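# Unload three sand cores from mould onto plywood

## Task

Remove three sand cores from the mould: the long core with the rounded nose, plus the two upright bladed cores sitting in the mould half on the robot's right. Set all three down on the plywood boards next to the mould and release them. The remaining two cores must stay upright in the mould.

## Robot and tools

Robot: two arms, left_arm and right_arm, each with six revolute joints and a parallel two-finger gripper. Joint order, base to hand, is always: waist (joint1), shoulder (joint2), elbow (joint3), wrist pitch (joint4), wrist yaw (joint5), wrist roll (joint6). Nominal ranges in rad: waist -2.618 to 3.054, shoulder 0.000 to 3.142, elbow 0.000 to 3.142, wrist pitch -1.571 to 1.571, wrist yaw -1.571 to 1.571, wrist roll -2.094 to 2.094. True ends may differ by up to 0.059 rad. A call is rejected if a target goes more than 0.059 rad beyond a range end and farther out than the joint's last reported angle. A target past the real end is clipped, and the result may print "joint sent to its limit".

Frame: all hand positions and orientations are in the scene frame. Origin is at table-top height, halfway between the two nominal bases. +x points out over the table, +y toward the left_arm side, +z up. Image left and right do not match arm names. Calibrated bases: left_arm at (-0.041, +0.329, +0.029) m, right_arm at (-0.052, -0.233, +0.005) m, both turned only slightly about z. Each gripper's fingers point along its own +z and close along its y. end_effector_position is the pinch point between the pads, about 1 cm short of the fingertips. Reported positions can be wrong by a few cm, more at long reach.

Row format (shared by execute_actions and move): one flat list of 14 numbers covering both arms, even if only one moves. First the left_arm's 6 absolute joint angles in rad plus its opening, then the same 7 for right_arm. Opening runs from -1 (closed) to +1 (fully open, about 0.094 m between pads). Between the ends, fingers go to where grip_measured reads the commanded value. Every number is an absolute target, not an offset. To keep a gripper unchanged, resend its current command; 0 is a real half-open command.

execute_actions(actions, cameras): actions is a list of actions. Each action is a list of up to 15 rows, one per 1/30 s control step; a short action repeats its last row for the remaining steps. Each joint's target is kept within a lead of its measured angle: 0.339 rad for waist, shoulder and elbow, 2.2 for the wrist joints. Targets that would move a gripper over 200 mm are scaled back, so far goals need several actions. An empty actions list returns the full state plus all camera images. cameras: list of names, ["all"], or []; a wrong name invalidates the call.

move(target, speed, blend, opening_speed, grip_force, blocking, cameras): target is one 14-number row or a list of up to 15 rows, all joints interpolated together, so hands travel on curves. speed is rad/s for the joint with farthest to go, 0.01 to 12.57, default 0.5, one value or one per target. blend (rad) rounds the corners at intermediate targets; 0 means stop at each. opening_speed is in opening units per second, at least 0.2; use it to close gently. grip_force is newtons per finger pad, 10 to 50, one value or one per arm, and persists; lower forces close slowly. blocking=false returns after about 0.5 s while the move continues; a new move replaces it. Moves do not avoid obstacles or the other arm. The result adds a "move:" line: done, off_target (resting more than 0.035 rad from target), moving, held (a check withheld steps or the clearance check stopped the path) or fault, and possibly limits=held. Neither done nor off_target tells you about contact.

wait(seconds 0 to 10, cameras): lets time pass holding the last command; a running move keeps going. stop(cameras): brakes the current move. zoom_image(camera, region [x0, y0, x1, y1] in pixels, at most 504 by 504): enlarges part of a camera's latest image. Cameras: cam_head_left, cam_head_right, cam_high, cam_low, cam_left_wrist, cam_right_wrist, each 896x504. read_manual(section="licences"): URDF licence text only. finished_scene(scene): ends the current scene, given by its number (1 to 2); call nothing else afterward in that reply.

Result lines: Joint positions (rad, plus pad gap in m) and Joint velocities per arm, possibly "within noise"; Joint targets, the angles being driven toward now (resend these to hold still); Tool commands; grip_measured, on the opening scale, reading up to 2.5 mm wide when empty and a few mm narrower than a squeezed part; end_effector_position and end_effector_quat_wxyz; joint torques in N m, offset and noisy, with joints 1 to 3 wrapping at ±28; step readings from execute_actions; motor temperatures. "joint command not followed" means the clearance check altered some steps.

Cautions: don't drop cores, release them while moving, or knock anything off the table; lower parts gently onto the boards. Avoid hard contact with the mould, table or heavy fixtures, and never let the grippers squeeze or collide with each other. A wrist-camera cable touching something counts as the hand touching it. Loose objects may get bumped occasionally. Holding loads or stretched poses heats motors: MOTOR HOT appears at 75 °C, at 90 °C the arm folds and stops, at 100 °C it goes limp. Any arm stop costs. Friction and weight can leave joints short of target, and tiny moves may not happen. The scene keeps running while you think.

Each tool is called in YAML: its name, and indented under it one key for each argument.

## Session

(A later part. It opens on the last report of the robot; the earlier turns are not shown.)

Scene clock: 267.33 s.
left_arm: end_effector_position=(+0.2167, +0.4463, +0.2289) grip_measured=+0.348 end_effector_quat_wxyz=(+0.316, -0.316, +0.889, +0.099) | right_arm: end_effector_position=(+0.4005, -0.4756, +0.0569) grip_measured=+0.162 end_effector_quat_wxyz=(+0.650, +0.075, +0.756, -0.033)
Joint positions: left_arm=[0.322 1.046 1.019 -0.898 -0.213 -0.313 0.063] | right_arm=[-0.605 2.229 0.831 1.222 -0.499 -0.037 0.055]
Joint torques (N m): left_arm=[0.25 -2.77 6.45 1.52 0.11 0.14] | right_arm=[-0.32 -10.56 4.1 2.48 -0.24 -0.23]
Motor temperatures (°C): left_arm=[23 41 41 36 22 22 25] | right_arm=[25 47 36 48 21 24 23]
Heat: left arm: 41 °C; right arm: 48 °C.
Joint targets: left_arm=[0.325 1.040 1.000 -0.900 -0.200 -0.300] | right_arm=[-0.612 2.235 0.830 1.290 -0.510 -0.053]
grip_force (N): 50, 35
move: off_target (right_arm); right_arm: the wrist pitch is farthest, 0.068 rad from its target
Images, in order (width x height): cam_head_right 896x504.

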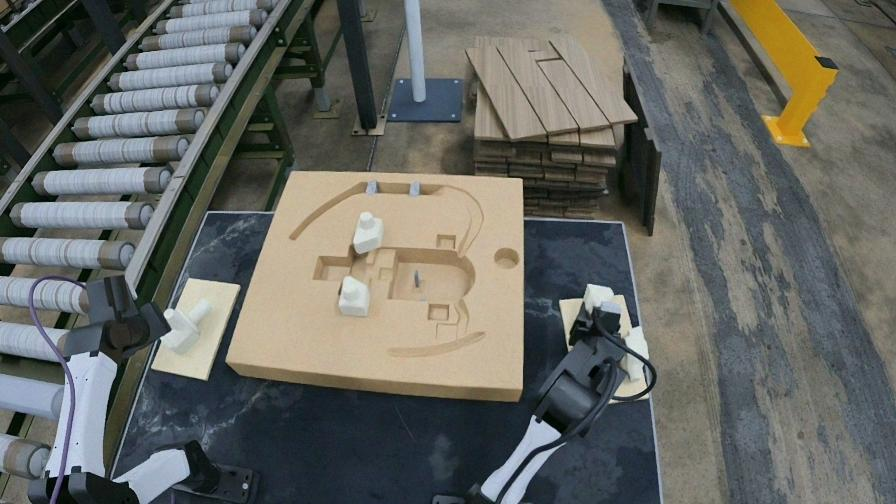

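move:
  target:
    - [0.325, 1.04, 1.0, -0.9, -0.2, -0.3, 0.35, -0.613, 2.28, 0.828, 1.335, -0.51, -0.053, 0]
  speed: 0.1
  cameras: ["cam_right_wrist","cam_high"]

zoom_image:
  camera: "cam_high"
  region: [420, 40, 560, 150]

Scene clock: 273.70 s.
left_arm: end_effector_position=(+0.2167, +0.4463, +0.2289) grip_measured=+0.348 end_effector_quat_wxyz=(+0.316, -0.316, +0.889, +0.099) | right_arm: end_effector_position=(+0.4006, -0.4748, +0.0557) grip_measured=+0.162 end_effector_quat_wxyz=(+0.662, +0.065, +0.746, -0.037)
Joint positions: left_arm=[0.322 1.046 1.019 -0.898 -0.213 -0.313 0.063] | right_arm=[-0.607 2.266 0.831 1.297 -0.509 -0.037 0.055]
Joint torques (N m): left_arm=[0.27 -2.8 6.45 1.51 0.1 0.13] | right_arm=[-0.2 -9.72 3.71 2.17 -0.04 -0.21]
Heat: left arm: 41 °C; right arm: 47 °C.
Joint targets: left_arm=[0.325 1.040 1.000 -0.900 -0.200 -0.300] | right_arm=[-0.613 2.280 0.828 1.335 -0.510 -0.053]
grip_force (N): 50, 35
move: off_target (right_arm); right_arm: the wrist pitch is farthest, 0.038 rad from its target
Images, in order (width x height): cam_high 896x504, cam_right_wrist 896x504.

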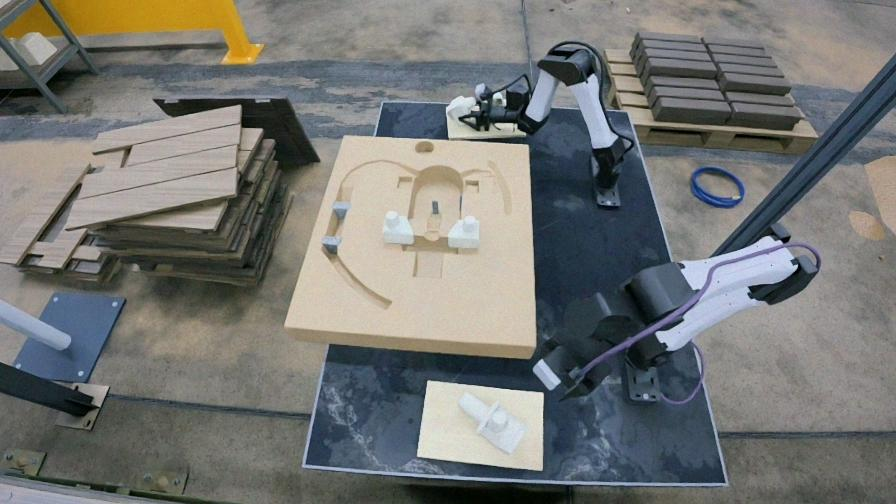

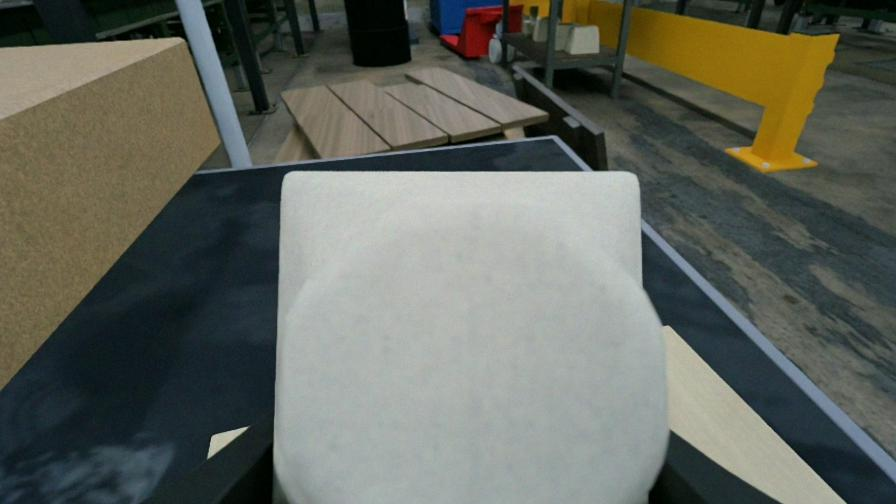

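Scaled by 3.600 from the camera's 896x504 image, which has a finer 1280x720 frame.

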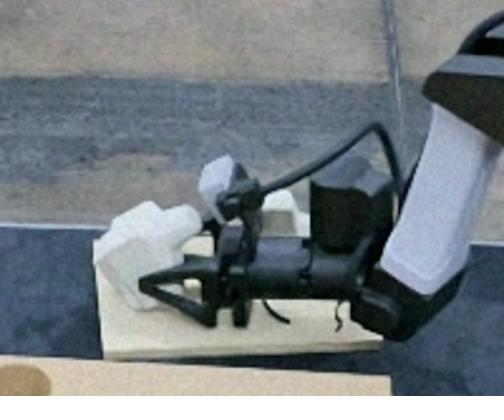

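move:
  target:
    - [0.325, 1.04, 1.0, -0.9, -0.2, -0.3, 0.35, -0.643, 2.325, 0.757, 1.45, -0.54, -0.055, 0]
  speed: 0.06
  grip_force: [50,12]
  cameras: ["cam_right_wrist","cam_high"]

zoom_image:
  camera: "cam_high"
  region: [420, 40, 560, 150]

Scene clock: 283.83 s.
left_arm: end_effector_position=(+0.2167, +0.4463, +0.2289) grip_measured=+0.348 end_effector_quat_wxyz=(+0.316, -0.316, +0.889, +0.099) | right_arm: end_effector_position=(+0.3852, -0.4739, +0.0524) grip_measured=+0.169 end_effector_quat_wxyz=(+0.672, +0.059, +0.737, -0.041)
Joint positions: left_arm=[0.322 1.046 1.019 -0.898 -0.213 -0.313 0.063] | right_arm=[-0.634 2.287 0.78 1.398 -0.54 -0.037 0.055]
Joint torques (N m): left_arm=[0.27 -2.8 6.48 1.52 0.08 0.12] | right_arm=[-0.5 -7.17 1.91 2.29 -0.03 -0.24]
Heat: left arm: 41 °C; right arm: 47 °C.
Joint targets: left_arm=[0.325 1.040 1.000 -0.900 -0.200 -0.300] | right_arm=[-0.643 2.325 0.757 1.450 -0.540 -0.055]
grip_force (N): 50, 12
move: off_target (right_arm); right_arm: the wrist pitch is farthest, 0.052 rad from its target
Images, in order (width x height): cam_high 896x504, cam_right_wrist 896x504.

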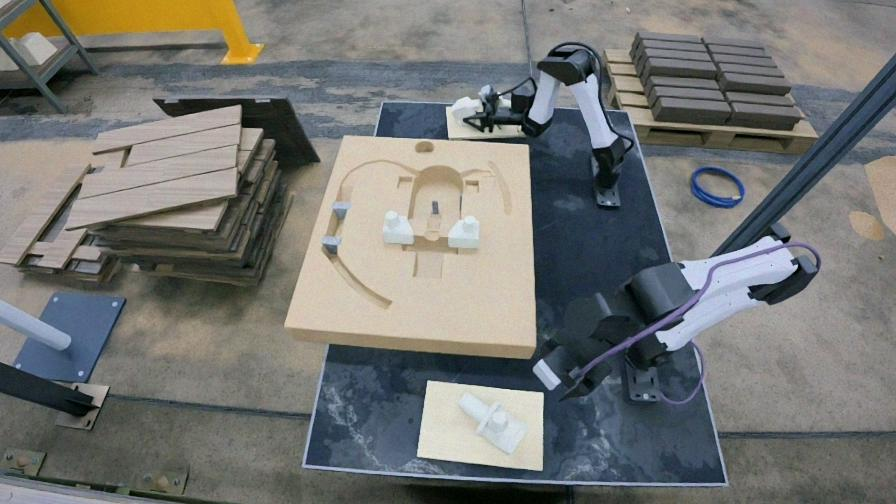

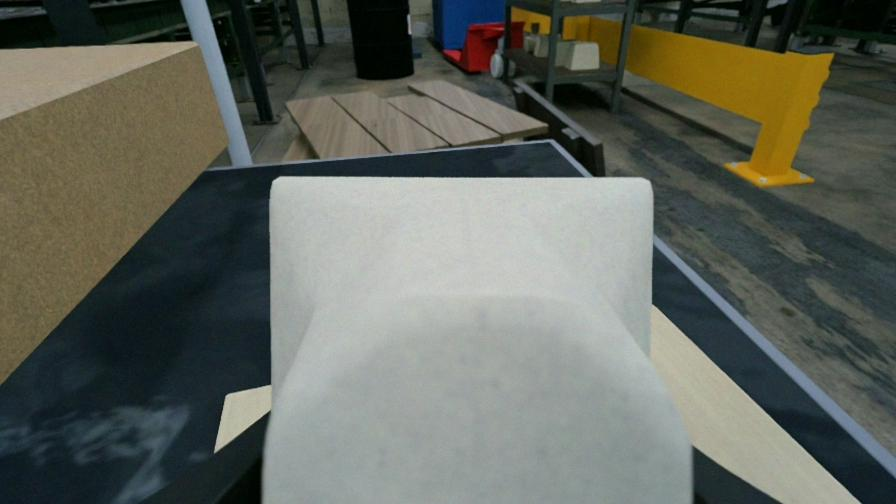

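Scaled by 3.600 from the camera's 896x504 image, which has a finer 1280x720 frame.

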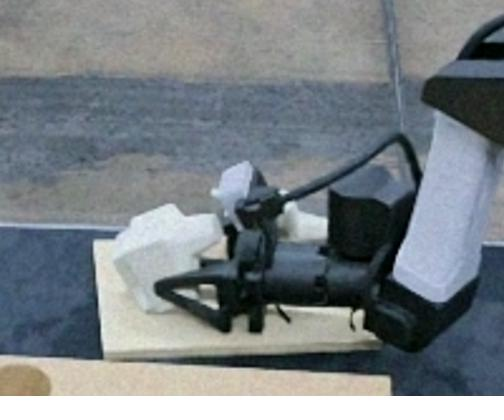

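move:
  target:
    - [0.325, 1.04, 1.0, -0.9, -0.2, -0.3, 0.35, -0.66, 2.37, 0.72, 1.49, -0.56, -0.055, 0]
  speed: 0.06
  cameras: ["cam_right_wrist","cam_high"]

zoom_image:
  camera: "cam_high"
  region: [420, 40, 560, 150]

Scene clock: 290.10 s.
left_arm: end_effector_position=(+0.2167, +0.4463, +0.2289) grip_measured=+0.348 end_effector_quat_wxyz=(+0.316, -0.316, +0.889, +0.099) | right_arm: end_effector_position=(+0.3750, -0.4715, +0.0408) grip_measured=+0.169 end_effector_quat_wxyz=(+0.663, +0.056, +0.746, -0.031)
Joint positions: left_arm=[0.322 1.046 1.019 -0.898 -0.213 -0.313 0.063] | right_arm=[-0.655 2.3 0.753 1.406 -0.578 -0.05 0.055]
Joint torques (N m): left_arm=[0.18 -2.85 6.43 1.51 0.11 0.14] | right_arm=[-0.13 -3.95 0.9 2.59 0.14 -0.12]
Heat: left arm: 41 °C; right arm: 46 °C.
Joint targets: left_arm=[0.325 1.040 1.000 -0.900 -0.200 -0.300] | right_arm=[-0.660 2.370 0.720 1.490 -0.560 -0.055]
grip_force (N): 50, 12
move: off_target (right_arm); right_arm: the wrist pitch is farthest, 0.084 rad from its target
Images, in order (width x height): cam_high 896x504, cam_right_wrist 896x504.

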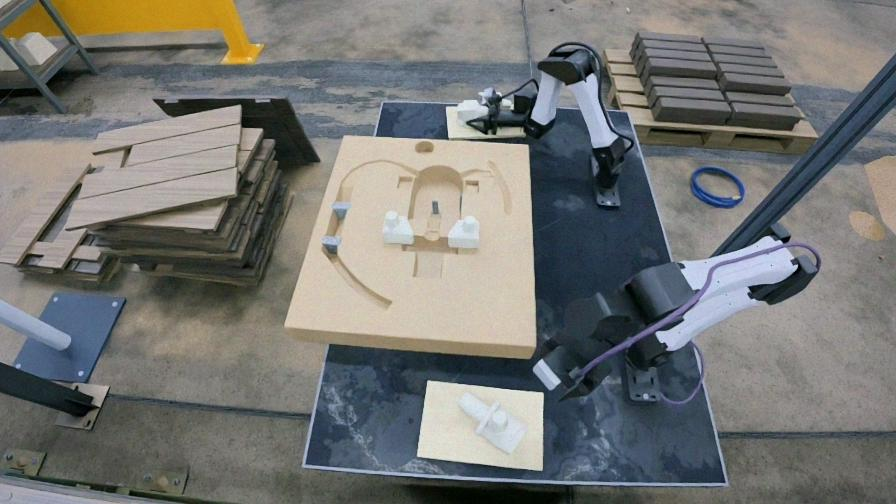

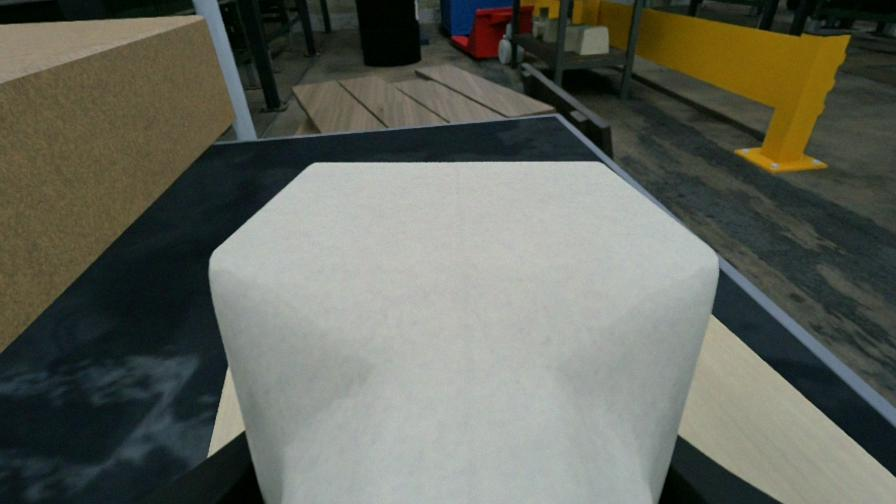

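Scaled by 3.600 from the camera's 896x504 image, which has a finer 1280x720 frame.

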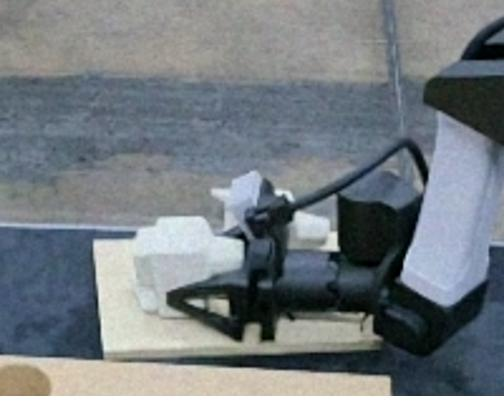

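move:
  target:
    - [0.325, 1.04, 1.0, -0.9, -0.2, -0.3, 0.35, -0.668, 2.385, 0.695, 1.48, -0.57, -0.055, 0]
    - [0.325, 1.04, 1.0, -0.9, -0.2, -0.3, 0.35, -0.664, 2.335, 0.735, 1.45, -0.575, -0.055, 0]
    - [0.325, 1.04, 1.0, -0.9, -0.2, -0.3, 0.35, -0.664, 2.335, 0.735, 1.45, -0.575, -0.055, 0.35]
  speed: [0.06,0.1,0.1]
  opening_speed: 0.3
  cameras: ["cam_high","cam_right_wrist"]

zoom_image:
  camera: "cam_high"
  region: [420, 40, 560, 150]

Scene clock: 297.70 s.
left_arm: end_effector_position=(+0.2167, +0.4463, +0.2289) grip_measured=+0.348 end_effector_quat_wxyz=(+0.316, -0.316, +0.889, +0.099) | right_arm: end_effector_position=(+0.3739, -0.4701, +0.0396) grip_measured=+0.348 end_effector_quat_wxyz=(+0.662, +0.043, +0.747, -0.035)
Joint positions: left_arm=[0.322 1.046 1.019 -0.898 -0.213 -0.313 0.063] | right_arm=[-0.659 2.301 0.751 1.404 -0.594 -0.077 0.063]
Joint torques (N m): left_arm=[0.27 -2.89 6.42 1.51 0.12 0.15] | right_arm=[-0.09 -7.42 2.07 2.21 0.1 0.15]
Heat: left arm: 40 °C; right arm: 47 °C.
Joint targets: left_arm=[0.325 1.040 1.000 -0.900 -0.200 -0.300] | right_arm=[-0.664 2.335 0.735 1.450 -0.575 -0.055]
grip_force (N): 50, 12
move: off_target (right_arm); target 3's new numbers were sent with right_arm's wrist pitch 0.046 rad from that target; right_arm: the wrist pitch is farthest, 0.046 rad from its target
Images, in order (width x height): cam_high 896x504, cam_right_wrist 896x504.

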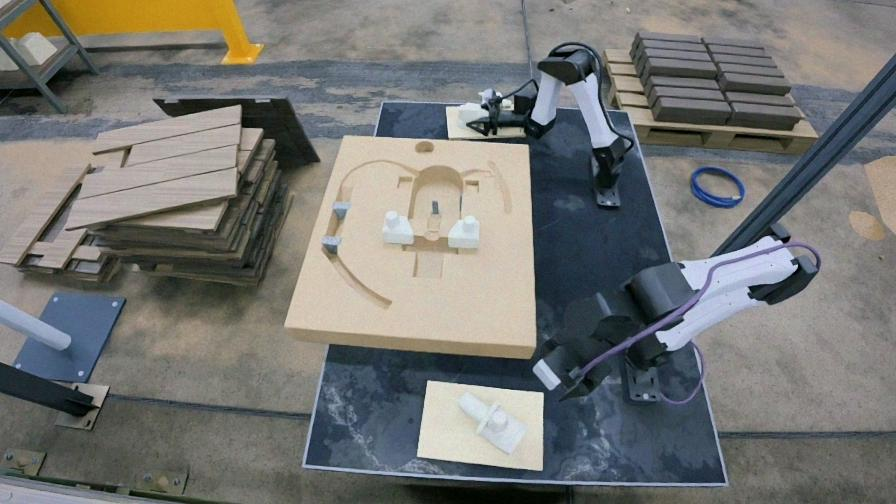

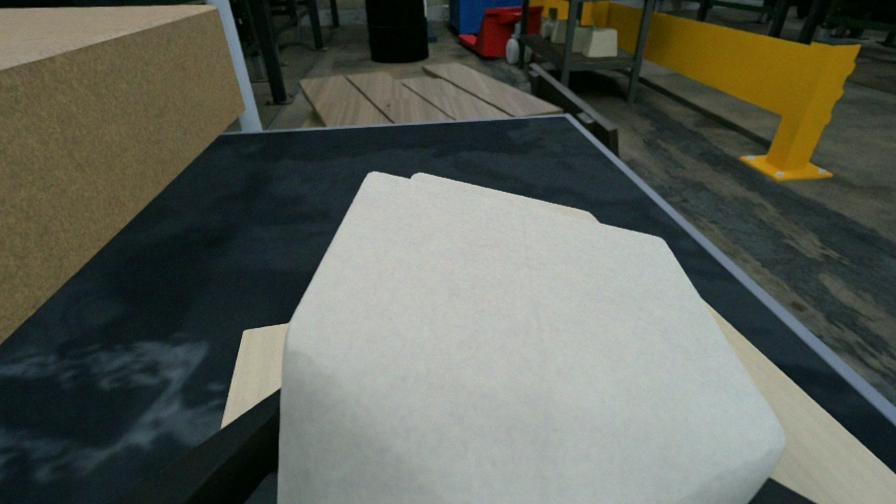

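Scaled by 3.600 from the camera's 896x504 image, which has a finer 1280x720 frame.

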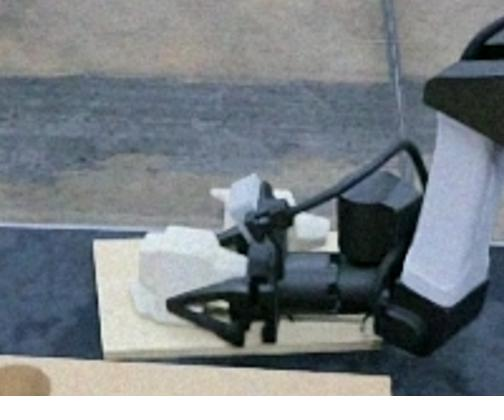

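move:
  target:
    - [0.325, 1.04, 1.0, -0.9, -0.2, -0.3, 0.35, -0.655, 1.90, 0.741, 0.99, -0.585, -0.065, 0.35]
    - [0.325, 1.04, 1.0, -0.9, -0.2, -0.3, 0.35, -0.45, 1.2, 1.0, -0.3, -0.2, 0.0, 0.35]
  speed: [0.25,0.6]
  blend: [0.06,0]
  cameras: ["all"]

zoom_image:
  camera: "cam_head_right"
  region: [520, 270, 680, 430]

zoom_image:
  camera: "cam_high"
  region: [420, 40, 560, 150]

Scene clock: 308.67 s.
left_arm: end_effector_position=(+0.2167, +0.4463, +0.2289) grip_measured=+0.348 end_effector_quat_wxyz=(+0.316, -0.316, +0.889, +0.099) | right_arm: end_effector_position=(+0.3072, -0.3903, +0.2421) grip_measured=+0.348 end_effector_quat_wxyz=(+0.500, +0.160, +0.850, -0.038)
Joint positions: left_arm=[0.322 1.046 1.019 -0.898 -0.213 -0.313 0.063] | right_arm=[-0.456 1.212 0.974 -0.295 -0.21 -0.013 0.063]
Joint torques (N m): left_arm=[0.25 -2.8 6.39 1.52 0.1 0.13] | right_arm=[0.73 -6.06 8.81 1.73 0.04 0.07]
Motor temperatures (°C): left_arm=[23 40 40 36 22 22 25] | right_arm=[25 42 33 46 21 24 22]
Heat: left arm: 40 °C; right arm: 46 °C.
Joint targets: left_arm=[0.325 1.040 1.000 -0.900 -0.200 -0.300] | right_arm=[-0.450 1.200 1.000 -0.300 -0.200 0.000]
grip_force (N): 50, 12
move: done

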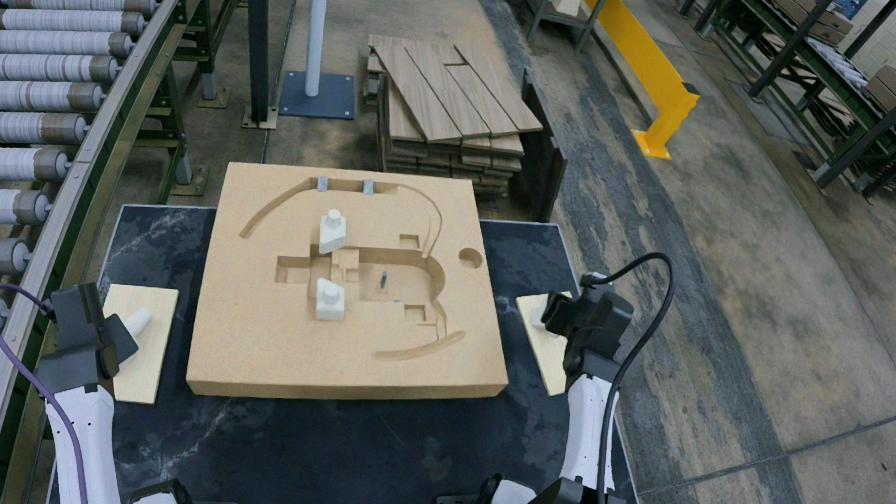

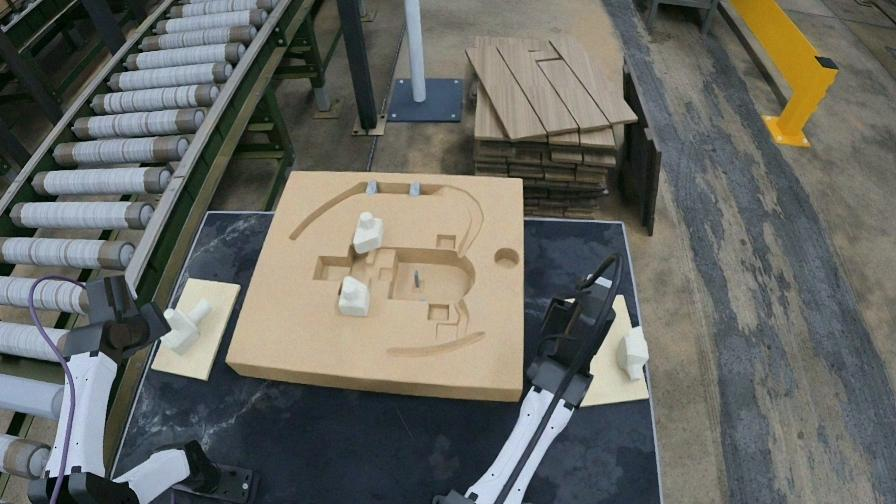

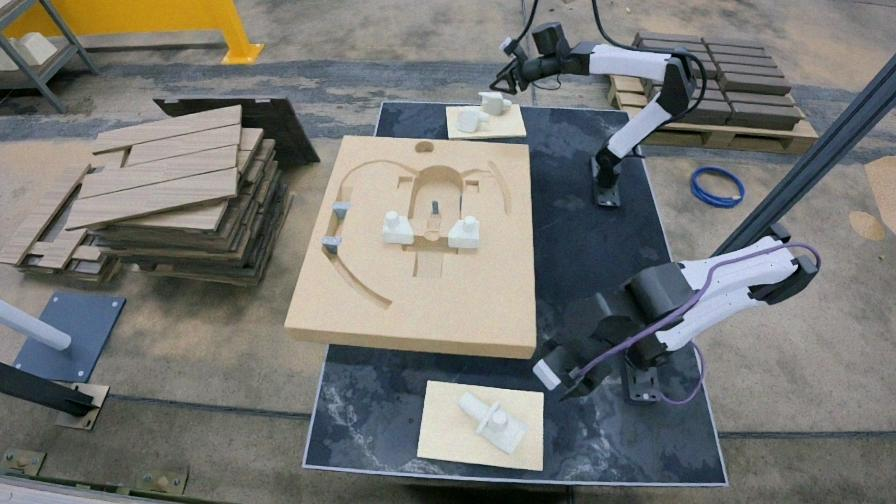

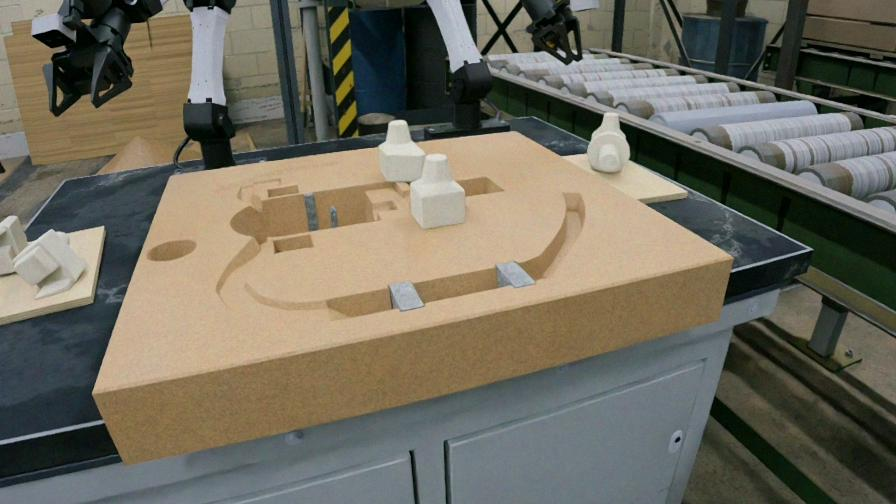

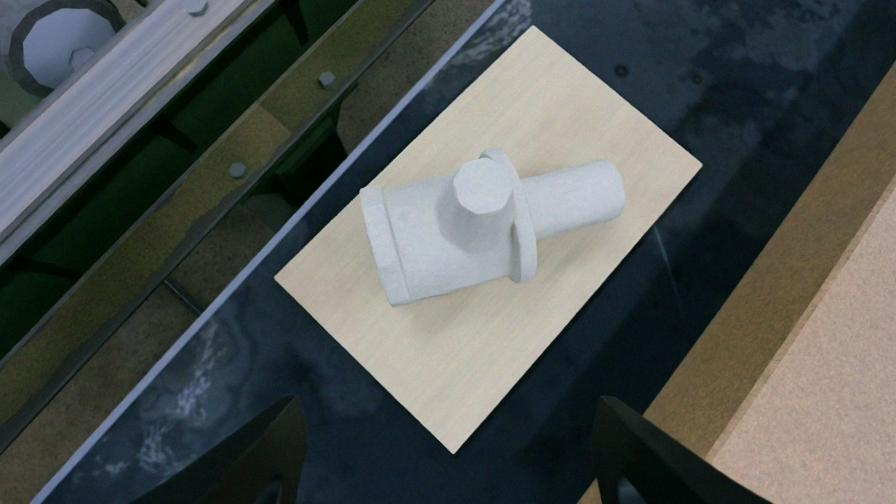

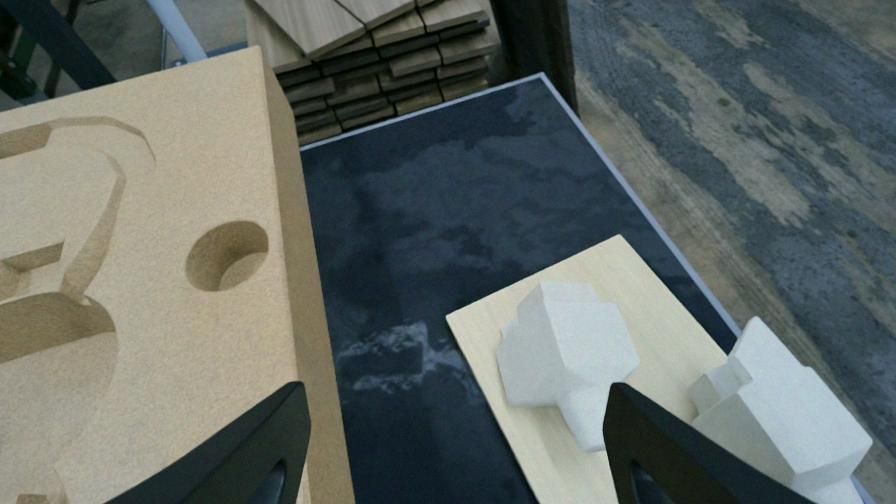

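Scaled by 3.150 from the camera's 896x504 image, which has a finer 1280x720 frame.

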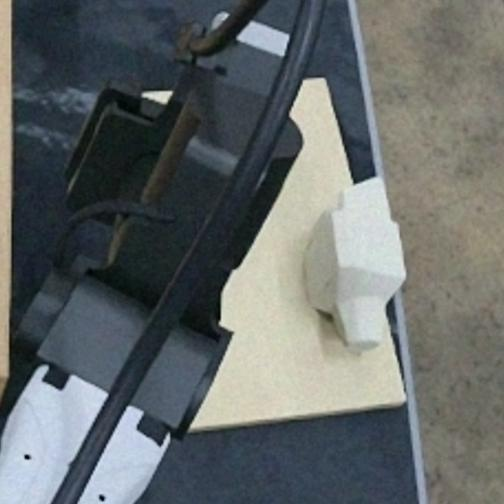

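Scaled by 3.600 from the camera's 896x504 image, which has a finer 1280x720 frame.

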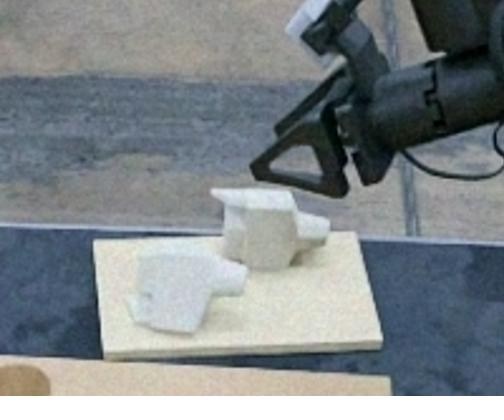

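finished_scene:
  scene: 2

The scene is finished: the task was done.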